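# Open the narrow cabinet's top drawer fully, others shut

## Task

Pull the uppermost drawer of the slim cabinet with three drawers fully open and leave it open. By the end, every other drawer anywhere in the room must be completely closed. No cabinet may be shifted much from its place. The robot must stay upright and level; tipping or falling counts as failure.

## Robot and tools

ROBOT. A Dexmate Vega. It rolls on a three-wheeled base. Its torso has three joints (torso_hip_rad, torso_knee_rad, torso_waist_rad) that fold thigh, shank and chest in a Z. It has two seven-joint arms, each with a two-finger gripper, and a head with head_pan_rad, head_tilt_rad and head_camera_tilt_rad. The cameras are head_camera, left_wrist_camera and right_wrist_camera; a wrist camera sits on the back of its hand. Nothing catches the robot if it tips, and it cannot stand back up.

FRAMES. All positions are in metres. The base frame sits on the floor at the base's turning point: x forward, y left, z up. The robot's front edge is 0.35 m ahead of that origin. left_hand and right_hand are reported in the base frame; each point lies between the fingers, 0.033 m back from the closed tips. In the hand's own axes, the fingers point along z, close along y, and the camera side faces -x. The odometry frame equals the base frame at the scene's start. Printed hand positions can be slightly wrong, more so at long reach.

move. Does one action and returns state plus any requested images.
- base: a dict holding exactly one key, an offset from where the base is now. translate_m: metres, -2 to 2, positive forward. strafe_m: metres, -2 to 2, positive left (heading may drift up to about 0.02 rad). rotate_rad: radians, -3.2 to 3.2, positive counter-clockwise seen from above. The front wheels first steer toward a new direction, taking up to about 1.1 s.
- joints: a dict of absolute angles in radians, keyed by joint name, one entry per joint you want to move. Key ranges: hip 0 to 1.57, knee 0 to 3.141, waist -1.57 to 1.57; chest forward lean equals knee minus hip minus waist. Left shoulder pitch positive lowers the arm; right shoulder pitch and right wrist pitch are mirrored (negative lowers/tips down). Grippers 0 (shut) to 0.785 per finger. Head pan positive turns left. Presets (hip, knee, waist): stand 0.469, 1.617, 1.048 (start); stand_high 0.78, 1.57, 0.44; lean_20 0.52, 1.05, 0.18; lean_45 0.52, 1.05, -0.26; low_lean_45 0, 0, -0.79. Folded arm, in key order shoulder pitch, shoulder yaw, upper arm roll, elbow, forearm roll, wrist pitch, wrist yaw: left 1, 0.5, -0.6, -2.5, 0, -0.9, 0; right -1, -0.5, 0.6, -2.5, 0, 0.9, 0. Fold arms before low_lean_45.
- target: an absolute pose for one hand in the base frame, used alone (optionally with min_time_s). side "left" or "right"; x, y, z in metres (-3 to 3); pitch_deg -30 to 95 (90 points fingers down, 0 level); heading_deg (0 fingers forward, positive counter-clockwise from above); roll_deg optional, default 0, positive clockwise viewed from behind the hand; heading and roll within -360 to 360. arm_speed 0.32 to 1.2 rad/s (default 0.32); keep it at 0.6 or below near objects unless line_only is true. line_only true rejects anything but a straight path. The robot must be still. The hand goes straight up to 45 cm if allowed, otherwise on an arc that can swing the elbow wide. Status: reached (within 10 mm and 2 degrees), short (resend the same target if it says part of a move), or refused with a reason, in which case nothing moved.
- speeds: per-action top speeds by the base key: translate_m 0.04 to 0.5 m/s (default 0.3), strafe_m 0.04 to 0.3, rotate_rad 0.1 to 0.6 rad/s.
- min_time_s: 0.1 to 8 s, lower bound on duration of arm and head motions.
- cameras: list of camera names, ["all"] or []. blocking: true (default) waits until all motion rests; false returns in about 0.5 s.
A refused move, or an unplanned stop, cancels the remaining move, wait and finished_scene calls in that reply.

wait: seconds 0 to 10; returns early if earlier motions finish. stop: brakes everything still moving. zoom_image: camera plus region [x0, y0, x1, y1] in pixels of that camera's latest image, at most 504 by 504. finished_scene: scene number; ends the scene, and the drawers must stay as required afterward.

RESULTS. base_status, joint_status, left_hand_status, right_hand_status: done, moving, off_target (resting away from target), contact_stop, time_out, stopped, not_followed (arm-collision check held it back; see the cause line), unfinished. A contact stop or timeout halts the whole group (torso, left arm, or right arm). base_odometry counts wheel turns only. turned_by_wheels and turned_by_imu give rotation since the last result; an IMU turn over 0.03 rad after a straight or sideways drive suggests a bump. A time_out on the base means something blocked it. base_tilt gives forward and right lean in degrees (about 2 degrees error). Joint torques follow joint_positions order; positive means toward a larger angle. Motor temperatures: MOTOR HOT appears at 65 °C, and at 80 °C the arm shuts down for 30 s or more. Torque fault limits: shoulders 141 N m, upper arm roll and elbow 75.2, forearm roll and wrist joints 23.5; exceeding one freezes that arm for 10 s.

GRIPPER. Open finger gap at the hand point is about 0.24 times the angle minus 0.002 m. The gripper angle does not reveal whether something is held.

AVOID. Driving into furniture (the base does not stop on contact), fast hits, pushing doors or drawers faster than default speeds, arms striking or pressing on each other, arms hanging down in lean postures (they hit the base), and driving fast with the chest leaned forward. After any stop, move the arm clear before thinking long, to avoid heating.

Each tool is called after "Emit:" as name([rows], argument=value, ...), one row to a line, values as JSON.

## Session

Emit:
move(cameras=["head_camera"], joints={"head_camera_tilt_rad": 0.3, "head_pan_rad": -0.7})

Emit:
move(joints={"head_pan_rad": -2.3}, cameras=["head_camera"])

Emit:
move(joints={"head_pan_rad": 2.3}, cameras=["head_camera"])

Scene clock: 1.13 s.
Joint torques (N m): left_arm=[4.34 -0.07 -1.06 -2.53 0.08 -2.08 -0.07] | right_arm=[-7.79 -0.33 0.09 -2.38 0.25 2.21 0]
Motor temperatures (°C): left_arm=[31 31 31 26 40 35 41] | right_arm=[29 27 32 31 36 36 33]
move: done
base_odometry: x=+0.000 y=+0.000 heading=+0.000
turned_by_wheels: +0.000
turned_by_imu: +0.000
base_tilt: forward=+0.0 right=+0.8
base_status: not commanded
joint_positions: torso_hip_rad=+0.469 torso_knee_rad=+1.617 torso_waist_rad=+1.048 left_shoulder_pitch_rad=+2.199 left_shoulder_yaw_rad=+0.008 left_upper_arm_roll_rad=-0.009 left_elbow_rad=-1.083 left_forearm_roll_rad=+0.016 left_wrist_pitch_rad=-0.484 left_wrist_yaw_rad=+0.004 left_gripper_rad=+0.005 right_shoulder_pitch_rad=-2.208 right_shoulder_yaw_rad=+0.017 right_upper_arm_roll_rad=-0.013 right_elbow_rad=-1.119 right_forearm_roll_rad=-0.015 right_wrist_pitch_rad=+0.484 right_wrist_yaw_rad=-0.019 right_gripper_rad=+0.005 head_pan_rad=-0.700 head_tilt_rad=+0.000 head_camera_tilt_rad=+0.300
joint_status: all done
chest: x=-0.0111 y=+0.0000 z=+1.4155 quat_wxyz=(+0.999, +0.000, +0.050, +0.000)
left_hand: x=+0.1637 y=+0.2372 z=+0.6154 quat_wxyz=(+0.407, +0.009, +0.913, +0.007) pitch_deg=+41.9 heading_deg=+0.4 roll_deg=+1.6 back=up
right_hand: x=+0.1747 y=-0.2171 z=+0.6263 quat_wxyz=(+0.419, +0.002, +0.908, +0.001) pitch_deg=+40.4 heading_deg=+0.0 roll_deg=+0.2 back=up

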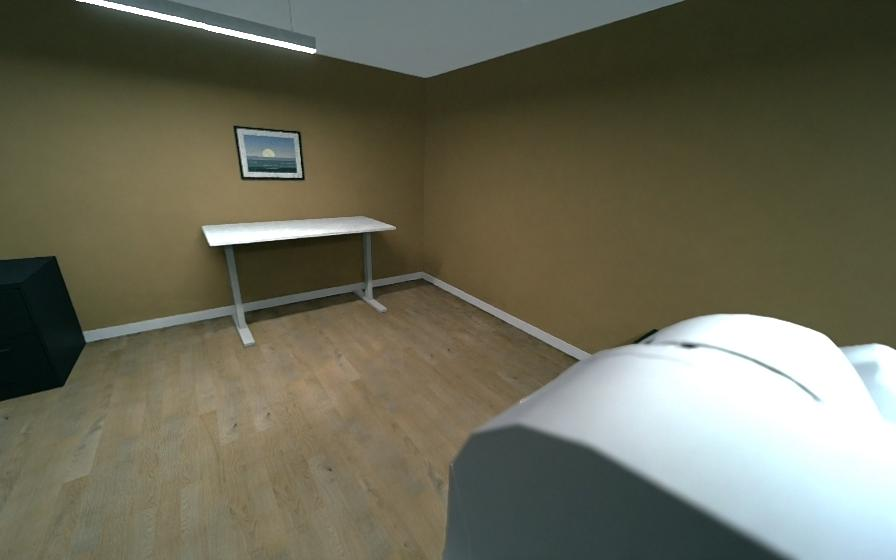

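Scene clock: 2.87 s.
Joint torques (N m): left_arm=[4.04 -0.15 -1.04 -2.61 0.09 -2.04 -0.06] | right_arm=[-7.56 -0.46 0.08 -2.39 0.27 2.21 0]
move: done
base_odometry: x=+0.000 y=+0.000 heading=+0.000
turned_by_wheels: +0.000
turned_by_imu: +0.000
base_tilt: forward=+0.0 right=+0.8
base_status: not commanded
joint_positions: torso_hip_rad=+0.469 torso_knee_rad=+1.617 torso_waist_rad=+1.048 left_shoulder_pitch_rad=+2.199 left_shoulder_yaw_rad=+0.008 left_upper_arm_roll_rad=-0.009 left_elbow_rad=-1.083 left_forearm_roll_rad=+0.016 left_wrist_pitch_rad=-0.484 left_wrist_yaw_rad=+0.004 left_gripper_rad=+0.005 right_shoulder_pitch_rad=-2.208 right_shoulder_yaw_rad=+0.017 right_upper_arm_roll_rad=-0.013 right_elbow_rad=-1.119 right_forearm_roll_rad=-0.015 right_wrist_pitch_rad=+0.484 right_wrist_yaw_rad=-0.019 right_gripper_rad=+0.005 head_pan_rad=-2.300 head_tilt_rad=+0.000 head_camera_tilt_rad=+0.300
joint_status: all done
chest: x=-0.0111 y=+0.0000 z=+1.4155 quat_wxyz=(+0.999, +0.000, +0.050, +0.000)
left_hand: x=+0.1637 y=+0.2372 z=+0.6154 quat_wxyz=(+0.407, +0.009, +0.913, +0.007) pitch_deg=+41.9 heading_deg=+0.4 roll_deg=+1.6 back=up
right_hand: x=+0.1747 y=-0.2171 z=+0.6263 quat_wxyz=(+0.419, +0.002, +0.908, +0.001) pitch_deg=+40.4 heading_deg=+0.0 roll_deg=+0.2 back=up

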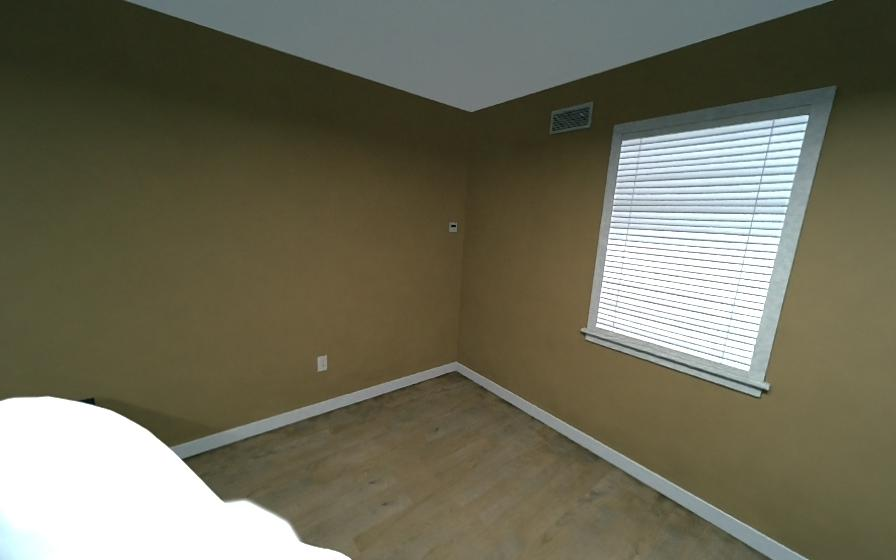

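Scene clock: 6.60 s.
Joint torques (N m): left_arm=[4.08 -0.08 -1.08 -2.65 0.06 -2.31 -0.04] | right_arm=[-6.96 -0.23 0.09 -2.23 0.25 2.12 0.01]
move: done
base_odometry: x=+0.000 y=+0.000 heading=+0.000
turned_by_wheels: +0.000
turned_by_imu: +0.000
base_tilt: forward=+0.0 right=+0.8
base_status: not commanded
joint_positions: torso_hip_rad=+0.469 torso_knee_rad=+1.617 torso_waist_rad=+1.048 left_shoulder_pitch_rad=+2.199 left_shoulder_yaw_rad=+0.008 left_upper_arm_roll_rad=-0.009 left_elbow_rad=-1.083 left_forearm_roll_rad=+0.016 left_wrist_pitch_rad=-0.484 left_wrist_yaw_rad=+0.004 left_gripper_rad=+0.005 right_shoulder_pitch_rad=-2.208 right_shoulder_yaw_rad=+0.017 right_upper_arm_roll_rad=-0.013 right_elbow_rad=-1.119 right_forearm_roll_rad=-0.015 right_wrist_pitch_rad=+0.484 right_wrist_yaw_rad=-0.019 right_gripper_rad=+0.005 head_pan_rad=+2.300 head_tilt_rad=+0.000 head_camera_tilt_rad=+0.300
joint_status: all done
chest: x=-0.0111 y=+0.0000 z=+1.4155 quat_wxyz=(+0.999, +0.000, +0.050, +0.000)
left_hand: x=+0.1637 y=+0.2372 z=+0.6154 quat_wxyz=(+0.407, +0.009, +0.913, +0.007) pitch_deg=+41.9 heading_deg=+0.4 roll_deg=+1.6 back=up
right_hand: x=+0.1747 y=-0.2171 z=+0.6263 quat_wxyz=(+0.419, +0.002, +0.908, +0.001) pitch_deg=+40.4 heading_deg=+0.0 roll_deg=+0.2 back=up

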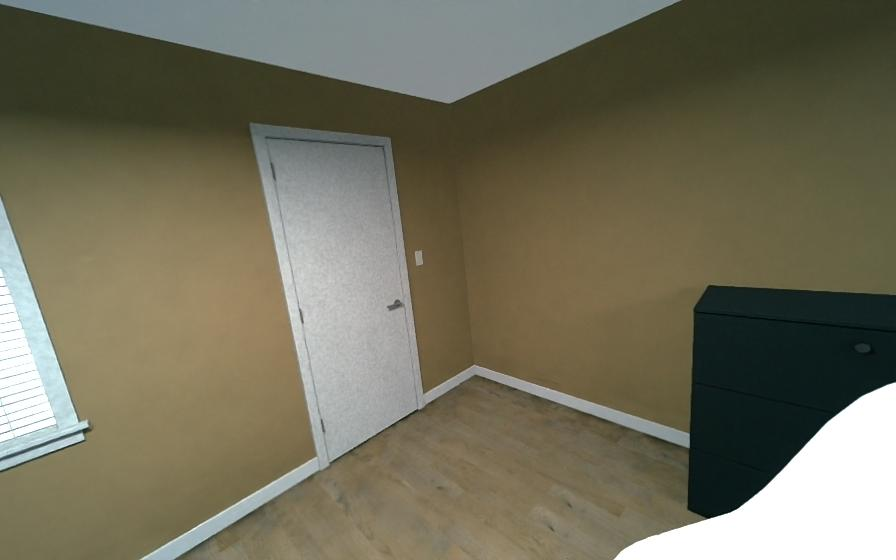

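Emit:
move(base={"rotate_rad": -1.59}, joints={"left_shoulder_pitch_rad": 0.62, "left_shoulder_yaw_rad": 0.2, "left_upper_arm_roll_rad": 0.597, "left_elbow_rad": -0.94, "left_forearm_roll_rad": 1.043, "left_wrist_pitch_rad": 0.346, "left_wrist_yaw_rad": 0.532, "left_gripper_rad": 0.3, "head_pan_rad": 0.0}, cameras=["head_camera"])

Scene clock: 13.90 s.
Joint torques (N m): left_arm=[-35.7 1.71 -2.95 -5.69 1.02 -0.35 1.01] | right_arm=[-7.39 0.64 0.08 -2.5 0.26 1.64 -0.01]
move: done
base_odometry: x=+0.002 y=+0.001 heading=-1.595
turned_by_wheels: -1.595
turned_by_imu: -1.586
base_tilt: forward=+0.0 right=+0.7
base_status: done
joint_positions: torso_hip_rad=+0.469 torso_knee_rad=+1.617 torso_waist_rad=+1.048 left_shoulder_pitch_rad=+0.624 left_shoulder_yaw_rad=+0.199 left_upper_arm_roll_rad=+0.595 left_elbow_rad=-0.940 left_forearm_roll_rad=+1.040 left_wrist_pitch_rad=+0.344 left_wrist_yaw_rad=+0.530 left_gripper_rad=+0.300 right_shoulder_pitch_rad=-2.208 right_shoulder_yaw_rad=+0.017 right_upper_arm_roll_rad=-0.013 right_elbow_rad=-1.119 right_forearm_roll_rad=-0.015 right_wrist_pitch_rad=+0.484 right_wrist_yaw_rad=-0.019 right_gripper_rad=+0.005 head_pan_rad=+0.000 head_tilt_rad=+0.000 head_camera_tilt_rad=+0.300
joint_status: all done
chest: x=-0.0111 y=+0.0000 z=+1.4155 quat_wxyz=(+0.999, +0.000, +0.050, +0.000)
left_hand: x=+0.8518 y=+0.1849 z=+1.4064 quat_wxyz=(+0.620, +0.332, +0.332, +0.629) pitch_deg=-34.1 heading_deg=+0.4 roll_deg=-89.6
right_hand: x=+0.1747 y=-0.2171 z=+0.6263 quat_wxyz=(+0.419, +0.002, +0.908, +0.001) pitch_deg=+40.4 heading_deg=+0.0 roll_deg=+0.2 back=up

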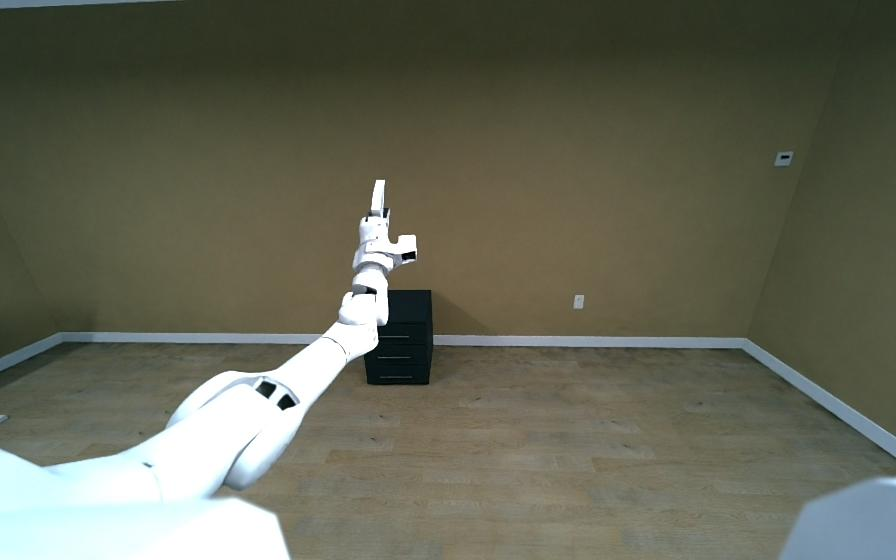

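Emit:
move(base={"strafe_m": 0.17}, cameras=[])

Emit:
move(base={"translate_m": 0.9}, joints={"torso_hip_rad": 0.52, "torso_knee_rad": 1.05, "torso_waist_rad": -0.52, "head_camera_tilt_rad": -0.15}, cameras=["head_camera", "left_wrist_camera"])

Scene clock: 17.27 s.
Joint torques (N m): left_arm=[-36.27 0.6 -3.34 -6.13 0.99 -0.55 1.02] | right_arm=[-7.35 0.38 -0.12 -2.83 0.27 1.72 -0.01]
move: done
base_odometry: x=+0.171 y=-0.003 heading=-1.590
turned_by_wheels: +0.004
turned_by_imu: +0.002
base_tilt: forward=+0.1 right=+0.7
base_status: done
joint_positions: torso_hip_rad=+0.469 torso_knee_rad=+1.617 torso_waist_rad=+1.048 left_shoulder_pitch_rad=+0.620 left_shoulder_yaw_rad=+0.200 left_upper_arm_roll_rad=+0.597 left_elbow_rad=-0.940 left_forearm_roll_rad=+1.043 left_wrist_pitch_rad=+0.346 left_wrist_yaw_rad=+0.532 left_gripper_rad=+0.300 right_shoulder_pitch_rad=-2.208 right_shoulder_yaw_rad=+0.017 right_upper_arm_roll_rad=-0.013 right_elbow_rad=-1.119 right_forearm_roll_rad=-0.015 right_wrist_pitch_rad=+0.484 right_wrist_yaw_rad=-0.019 right_gripper_rad=+0.005 head_pan_rad=+0.000 head_tilt_rad=+0.000 head_camera_tilt_rad=+0.300
joint_status: not commanded
chest: x=-0.0111 y=+0.0000 z=+1.4155 quat_wxyz=(+0.999, +0.000, +0.050, +0.000)
left_hand: x=+0.8515 y=+0.1848 z=+1.4098 quat_wxyz=(+0.620, +0.331, +0.329, +0.631) pitch_deg=-34.4 heading_deg=+0.3 roll_deg=-89.3
right_hand: x=+0.1747 y=-0.2171 z=+0.6263 quat_wxyz=(+0.419, +0.002, +0.908, +0.001) pitch_deg=+40.4 heading_deg=+0.0 roll_deg=+0.2 back=up

Scene clock: 24.37 s.
Joint torques (N m): left_arm=[-14.81 1.07 -0.02 -4.45 0.9 -0.64 1.01] | right_arm=[-25.1 0.43 -0.17 3.27 0.16 -0.33 0.02]
move: done
base_odometry: x=+0.154 y=-0.902 heading=-1.591
turned_by_wheels: -0.001
turned_by_imu: -0.003
base_tilt: forward=+0.1 right=+0.7
base_status: done
joint_positions: torso_hip_rad=+0.520 torso_knee_rad=+1.050 torso_waist_rad=-0.520 left_shoulder_pitch_rad=+0.620 left_shoulder_yaw_rad=+0.200 left_upper_arm_roll_rad=+0.597 left_elbow_rad=-0.940 left_forearm_roll_rad=+1.043 left_wrist_pitch_rad=+0.346 left_wrist_yaw_rad=+0.532 left_gripper_rad=+0.300 right_shoulder_pitch_rad=-2.208 right_shoulder_yaw_rad=+0.017 right_upper_arm_roll_rad=-0.013 right_elbow_rad=-1.119 right_forearm_roll_rad=-0.015 right_wrist_pitch_rad=+0.484 right_wrist_yaw_rad=-0.019 right_gripper_rad=+0.005 head_pan_rad=+0.000 head_tilt_rad=+0.000 head_camera_tilt_rad=-0.150
joint_status: all done
chest: x=+0.1229 y=+0.0000 z=+1.1338 quat_wxyz=(+0.865, +0.000, +0.501, +0.000)
left_hand: x=+0.6201 y=+0.1848 z=+0.4289 quat_wxyz=(+0.401, +0.583, +0.576, +0.410) pitch_deg=+20.0 heading_deg=+0.3 roll_deg=-89.0
right_hand: x=-0.4109 y=-0.2171 z=+0.5236 quat_wxyz=(-0.042, +0.002, +0.999, +0.000) pitch_deg=+85.2 heading_deg=-0.2 roll_deg=+0.0

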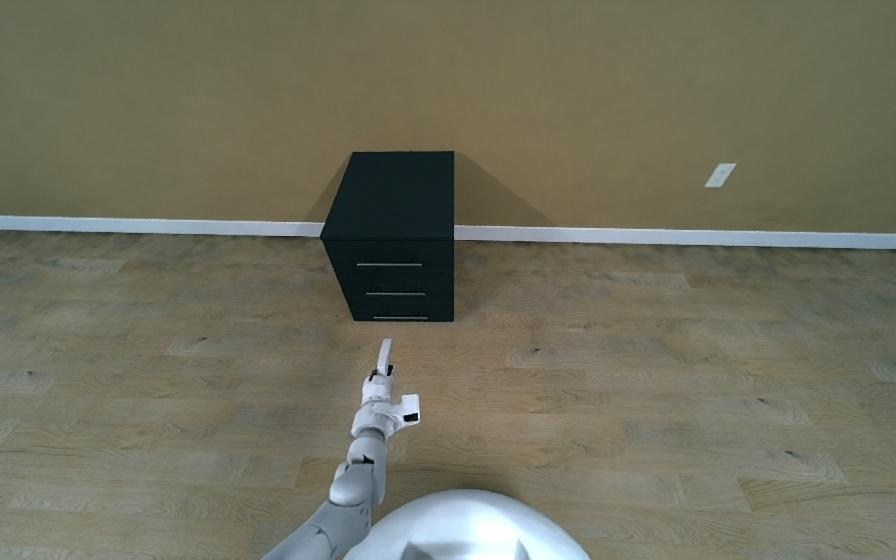

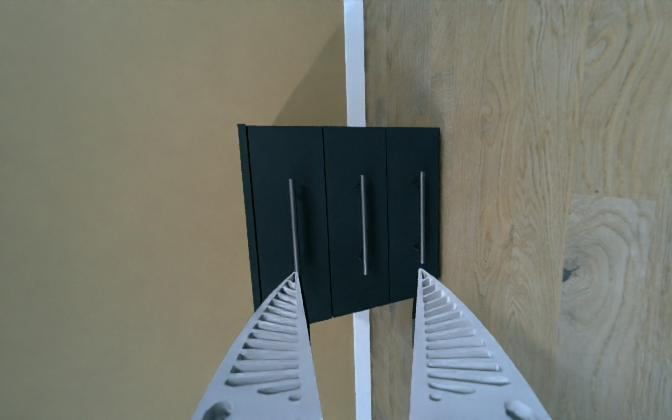

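Emit:
move(base={"translate_m": 0.337}, speeds={"translate_m": 0.2}, cameras=[])

Emit:
move(joints={"left_gripper_rad": 0.0}, cameras=["head_camera", "left_wrist_camera"])

Emit:
move(base={"translate_m": -0.34}, speeds={"translate_m": 0.15}, cameras=["head_camera", "left_wrist_camera"])

Scene clock: 27.60 s.
Joint torques (N m): left_arm=[-19.25 1.08 -2.6 -5.88 0.8 -0.78 0.16] | right_arm=[-24.89 0.09 -0.1 3.22 0.16 -0.5 0.01]
move: done
base_odometry: x=+0.147 y=-1.239 heading=-1.591
turned_by_wheels: -0.001
turned_by_imu: -0.001
base_tilt: forward=+0.0 right=+0.7
base_status: done
joint_positions: torso_hip_rad=+0.520 torso_knee_rad=+1.050 torso_waist_rad=-0.520 left_shoulder_pitch_rad=+0.620 left_shoulder_yaw_rad=+0.200 left_upper_arm_roll_rad=+0.597 left_elbow_rad=-0.940 left_forearm_roll_rad=+1.043 left_wrist_pitch_rad=+0.346 left_wrist_yaw_rad=+0.532 left_gripper_rad=+0.300 right_shoulder_pitch_rad=-2.208 right_shoulder_yaw_rad=+0.017 right_upper_arm_roll_rad=-0.013 right_elbow_rad=-1.119 right_forearm_roll_rad=-0.015 right_wrist_pitch_rad=+0.484 right_wrist_yaw_rad=-0.019 right_gripper_rad=+0.005 head_pan_rad=+0.000 head_tilt_rad=+0.000 head_camera_tilt_rad=-0.150
joint_status: not commanded
chest: x=+0.1228 y=+0.0000 z=+1.1338 quat_wxyz=(+0.865, +0.000, +0.501, +0.000)
left_hand: x=+0.6199 y=+0.1848 z=+0.4290 quat_wxyz=(+0.401, +0.583, +0.576, +0.410) pitch_deg=+20.0 heading_deg=+0.3 roll_deg=-89.0
right_hand: x=-0.4110 y=-0.2171 z=+0.5236 quat_wxyz=(-0.042, +0.002, +0.999, +0.000) pitch_deg=+85.2 heading_deg=-0.2 roll_deg=+0.0

Scene clock: 28.50 s.
Joint torques (N m): left_arm=[-5.74 1.21 -3.16 -0.81 -0.39 -0.73 -1.1] | right_arm=[-24.8 0.03 -0.15 3.23 0.19 -0.54 0.02]
move: done
base_odometry: x=+0.147 y=-1.239 heading=-1.592
turned_by_wheels: +0.000
turned_by_imu: +0.000
base_tilt: forward=+0.0 right=+0.8
base_status: not commanded
joint_positions: torso_hip_rad=+0.520 torso_knee_rad=+1.050 torso_waist_rad=-0.520 left_shoulder_pitch_rad=+0.620 left_shoulder_yaw_rad=+0.200 left_upper_arm_roll_rad=+0.597 left_elbow_rad=-0.940 left_forearm_roll_rad=+1.043 left_wrist_pitch_rad=+0.346 left_wrist_yaw_rad=+0.533 left_gripper_rad=+0.000 right_shoulder_pitch_rad=-2.208 right_shoulder_yaw_rad=+0.017 right_upper_arm_roll_rad=-0.013 right_elbow_rad=-1.119 right_forearm_roll_rad=-0.015 right_wrist_pitch_rad=+0.484 right_wrist_yaw_rad=-0.019 right_gripper_rad=+0.005 head_pan_rad=+0.000 head_tilt_rad=+0.000 head_camera_tilt_rad=-0.150
joint_status: all done
chest: x=+0.1227 y=+0.0000 z=+1.1339 quat_wxyz=(+0.865, +0.000, +0.501, +0.000)
left_hand: x=+0.6205 y=+0.1846 z=+0.4297 quat_wxyz=(+0.401, +0.583, +0.575, +0.410) pitch_deg=+19.9 heading_deg=+0.3 roll_deg=-89.0
right_hand: x=-0.4109 y=-0.2171 z=+0.5235 quat_wxyz=(-0.042, +0.002, +0.999, +0.000) pitch_deg=+85.2 heading_deg=-0.2 roll_deg=+0.0

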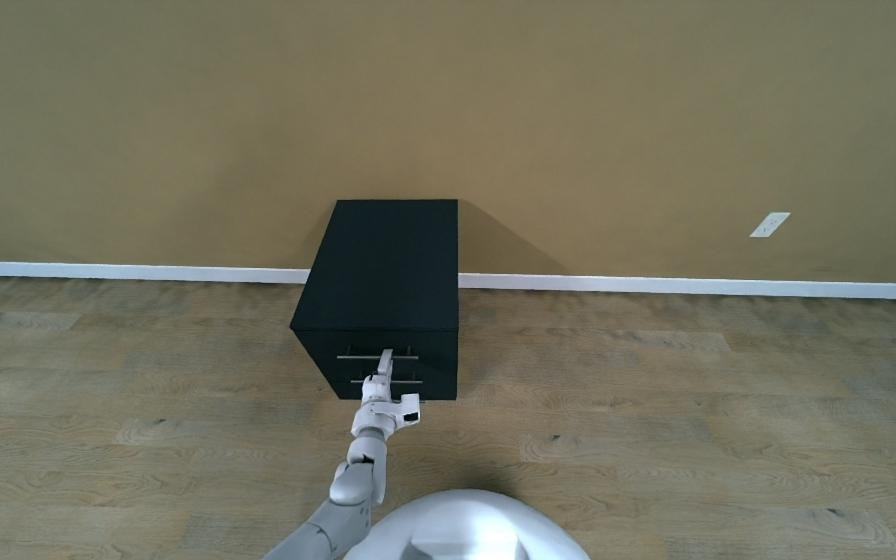

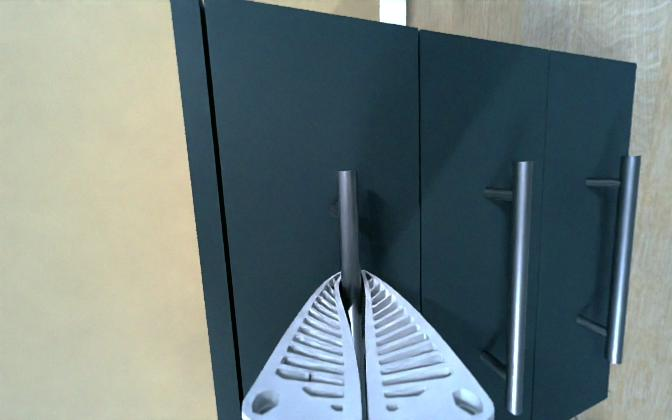

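Scene clock: 31.93 s.
Joint torques (N m): left_arm=[-1.48 -3.89 3 -3.29 1.4 -3.93 -1.15] | right_arm=[-24.55 -0.09 -0.17 3.3 0.19 -0.57 0.06]
move: done
base_odometry: x=+0.154 y=-0.899 heading=-1.592
turned_by_wheels: -0.001
turned_by_imu: +0.000
base_tilt: forward=+0.0 right=+0.7
base_status: done
joint_positions: torso_hip_rad=+0.520 torso_knee_rad=+1.050 torso_waist_rad=-0.520 left_shoulder_pitch_rad=+0.620 left_shoulder_yaw_rad=+0.200 left_upper_arm_roll_rad=+0.597 left_elbow_rad=-0.940 left_forearm_roll_rad=+1.043 left_wrist_pitch_rad=+0.347 left_wrist_yaw_rad=+0.533 left_gripper_rad=+0.000 right_shoulder_pitch_rad=-2.208 right_shoulder_yaw_rad=+0.017 right_upper_arm_roll_rad=-0.013 right_elbow_rad=-1.119 right_forearm_roll_rad=-0.015 right_wrist_pitch_rad=+0.484 right_wrist_yaw_rad=-0.019 right_gripper_rad=+0.005 head_pan_rad=+0.000 head_tilt_rad=+0.000 head_camera_tilt_rad=-0.150
joint_status: not commanded
chest: x=+0.1227 y=+0.0000 z=+1.1339 quat_wxyz=(+0.865, +0.000, +0.501, +0.000)
left_hand: x=+0.6206 y=+0.1854 z=+0.4297 quat_wxyz=(+0.401, +0.582, +0.576, +0.411) pitch_deg=+19.9 heading_deg=+0.4 roll_deg=-89.0
right_hand: x=-0.4109 y=-0.2171 z=+0.5235 quat_wxyz=(-0.042, +0.002, +0.999, +0.000) pitch_deg=+85.2 heading_deg=-0.2 roll_deg=+0.0

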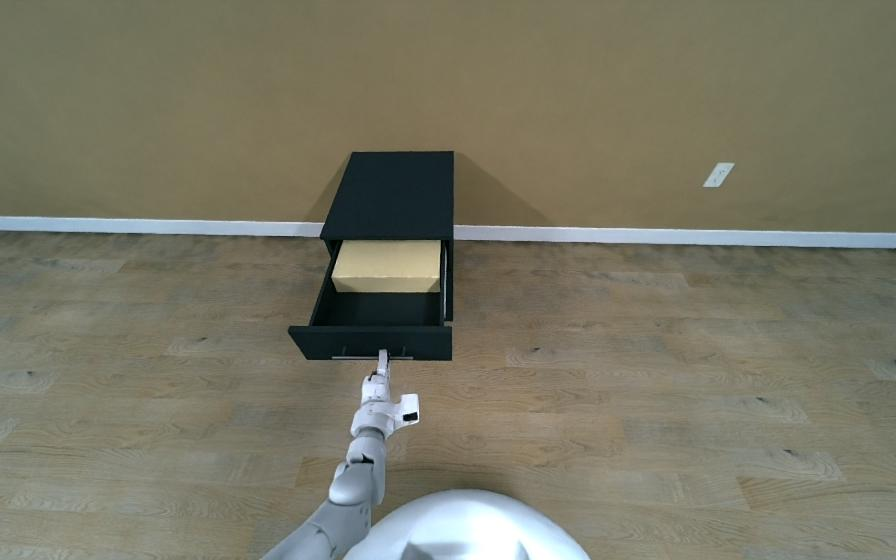

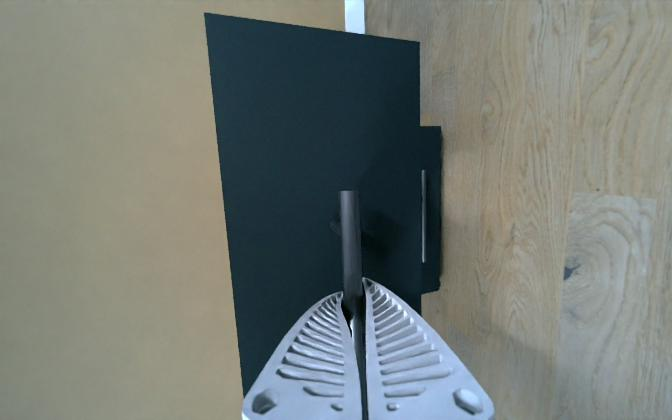

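Emit:
move(base={"translate_m": -0.055}, speeds={"translate_m": 0.05}, cameras=["head_camera", "left_wrist_camera"])

Emit:
move(base={"translate_m": -0.01}, speeds={"translate_m": 0.05}, cameras=["head_camera", "left_wrist_camera"])

Scene clock: 34.03 s.
Joint torques (N m): left_arm=[4.81 -3.83 3.62 2.03 -0.91 -1.65 -2.83] | right_arm=[-24.37 -0.57 -0.04 3.48 0.16 -0.56 0.09]
move: done
base_odometry: x=+0.156 y=-0.844 heading=-1.593
turned_by_wheels: -0.001
turned_by_imu: -0.001
base_tilt: forward=+0.0 right=+0.7
base_status: done
joint_positions: torso_hip_rad=+0.520 torso_knee_rad=+1.050 torso_waist_rad=-0.520 left_shoulder_pitch_rad=+0.620 left_shoulder_yaw_rad=+0.200 left_upper_arm_roll_rad=+0.597 left_elbow_rad=-0.941 left_forearm_roll_rad=+1.043 left_wrist_pitch_rad=+0.346 left_wrist_yaw_rad=+0.533 left_gripper_rad=+0.000 right_shoulder_pitch_rad=-2.208 right_shoulder_yaw_rad=+0.017 right_upper_arm_roll_rad=-0.013 right_elbow_rad=-1.119 right_forearm_roll_rad=-0.015 right_wrist_pitch_rad=+0.484 right_wrist_yaw_rad=-0.019 right_gripper_rad=+0.005 head_pan_rad=+0.000 head_tilt_rad=+0.000 head_camera_tilt_rad=-0.150
joint_status: not commanded
chest: x=+0.1226 y=+0.0000 z=+1.1339 quat_wxyz=(+0.865, +0.000, +0.501, +0.000)
left_hand: x=+0.6211 y=+0.1850 z=+0.4304 quat_wxyz=(+0.402, +0.582, +0.575, +0.411) pitch_deg=+19.8 heading_deg=+0.3 roll_deg=-89.0
right_hand: x=-0.4109 y=-0.2171 z=+0.5234 quat_wxyz=(-0.042, +0.002, +0.999, +0.000) pitch_deg=+85.2 heading_deg=-0.2 roll_deg=+0.0

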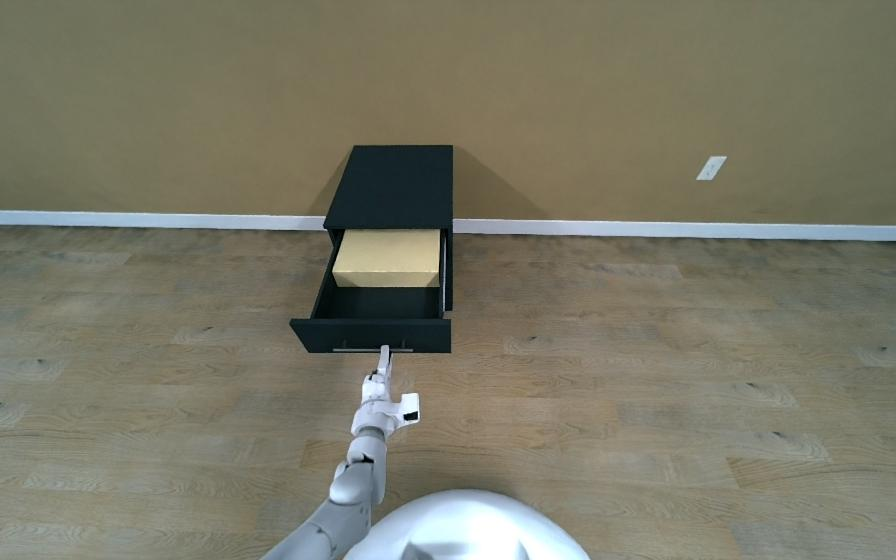

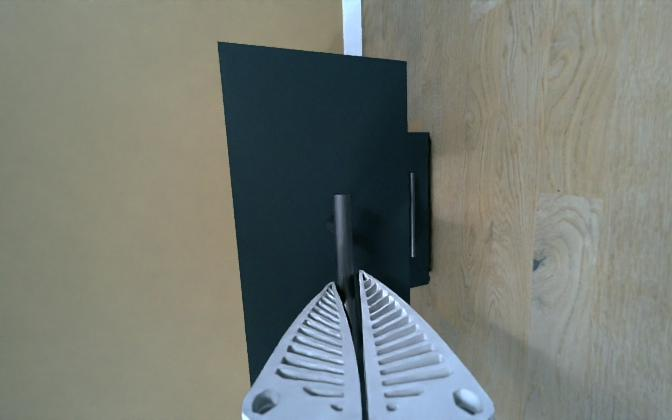

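Scene clock: 34.93 s.
Joint torques (N m): left_arm=[4.68 -2.94 3.69 1.45 -0.96 -1.08 -2.87] | right_arm=[-24.5 -0.49 0.02 3.45 0.15 -0.46 0.1]
move: done
base_odometry: x=+0.156 y=-0.834 heading=-1.594
turned_by_wheels: -0.001
turned_by_imu: -0.001
base_tilt: forward=+0.0 right=+0.7
base_status: done
joint_positions: torso_hip_rad=+0.520 torso_knee_rad=+1.050 torso_waist_rad=-0.520 left_shoulder_pitch_rad=+0.620 left_shoulder_yaw_rad=+0.200 left_upper_arm_roll_rad=+0.597 left_elbow_rad=-0.940 left_forearm_roll_rad=+1.043 left_wrist_pitch_rad=+0.346 left_wrist_yaw_rad=+0.533 left_gripper_rad=+0.000 right_shoulder_pitch_rad=-2.208 right_shoulder_yaw_rad=+0.017 right_upper_arm_roll_rad=-0.013 right_elbow_rad=-1.119 right_forearm_roll_rad=-0.015 right_wrist_pitch_rad=+0.484 right_wrist_yaw_rad=-0.019 right_gripper_rad=+0.005 head_pan_rad=+0.000 head_tilt_rad=+0.000 head_camera_tilt_rad=-0.150
joint_status: not commanded
chest: x=+0.1225 y=+0.0000 z=+1.1340 quat_wxyz=(+0.865, +0.000, +0.501, +0.000)
left_hand: x=+0.6211 y=+0.1850 z=+0.4304 quat_wxyz=(+0.402, +0.582, +0.575, +0.411) pitch_deg=+19.8 heading_deg=+0.3 roll_deg=-89.0
right_hand: x=-0.4109 y=-0.2171 z=+0.5234 quat_wxyz=(-0.042, +0.002, +0.999, +0.000) pitch_deg=+85.2 heading_deg=-0.2 roll_deg=+0.0

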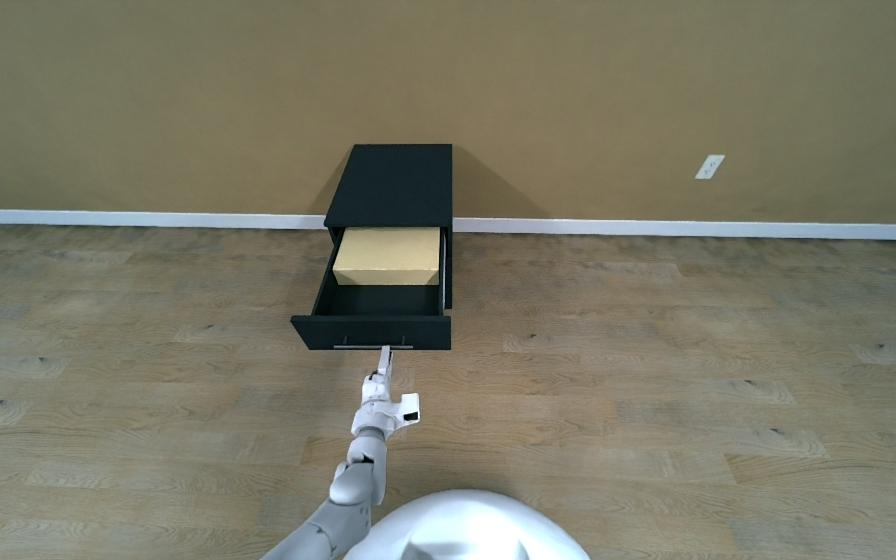

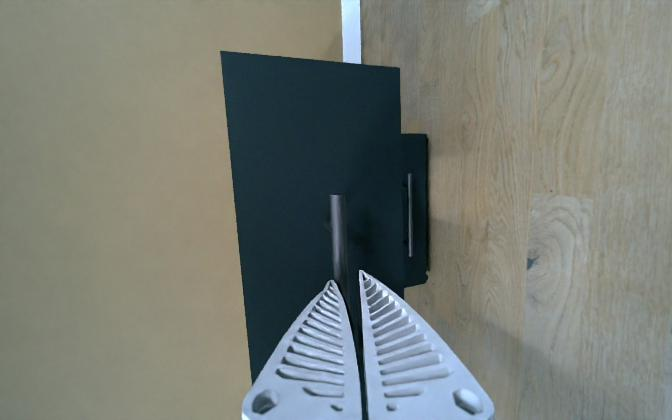

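Emit:
move(joints={"left_gripper_rad": 0.2}, cameras=["head_camera"])

Scene clock: 35.97 s.
Joint torques (N m): left_arm=[-5.14 -2.59 0.95 -3.62 0.47 -0.34 0.6] | right_arm=[-24.27 -0.54 0.02 3.48 0.15 -0.5 0.09]
move: done
base_odometry: x=+0.156 y=-0.834 heading=-1.594
turned_by_wheels: +0.000
turned_by_imu: +0.000
base_tilt: forward=+0.1 right=+0.8
base_status: not commanded
joint_positions: torso_hip_rad=+0.520 torso_knee_rad=+1.050 torso_waist_rad=-0.520 left_shoulder_pitch_rad=+0.620 left_shoulder_yaw_rad=+0.200 left_upper_arm_roll_rad=+0.597 left_elbow_rad=-0.940 left_forearm_roll_rad=+1.043 left_wrist_pitch_rad=+0.346 left_wrist_yaw_rad=+0.532 left_gripper_rad=+0.200 right_shoulder_pitch_rad=-2.208 right_shoulder_yaw_rad=+0.017 right_upper_arm_roll_rad=-0.013 right_elbow_rad=-1.119 right_forearm_roll_rad=-0.015 right_wrist_pitch_rad=+0.484 right_wrist_yaw_rad=-0.019 right_gripper_rad=+0.005 head_pan_rad=+0.000 head_tilt_rad=+0.000 head_camera_tilt_rad=-0.150
joint_status: all done
chest: x=+0.1227 y=+0.0000 z=+1.1339 quat_wxyz=(+0.865, +0.000, +0.501, +0.000)
left_hand: x=+0.6204 y=+0.1850 z=+0.4293 quat_wxyz=(+0.401, +0.583, +0.576, +0.410) pitch_deg=+20.0 heading_deg=+0.3 roll_deg=-89.0
right_hand: x=-0.4109 y=-0.2171 z=+0.5235 quat_wxyz=(-0.042, +0.002, +0.999, +0.000) pitch_deg=+85.2 heading_deg=-0.2 roll_deg=+0.0

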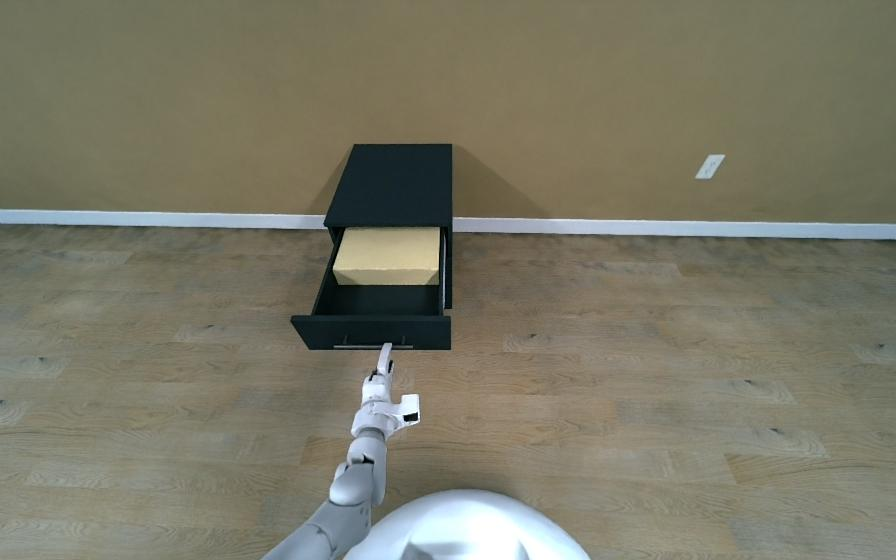

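Emit:
finished_scene(scene=3)

The scene is finished: the task was done.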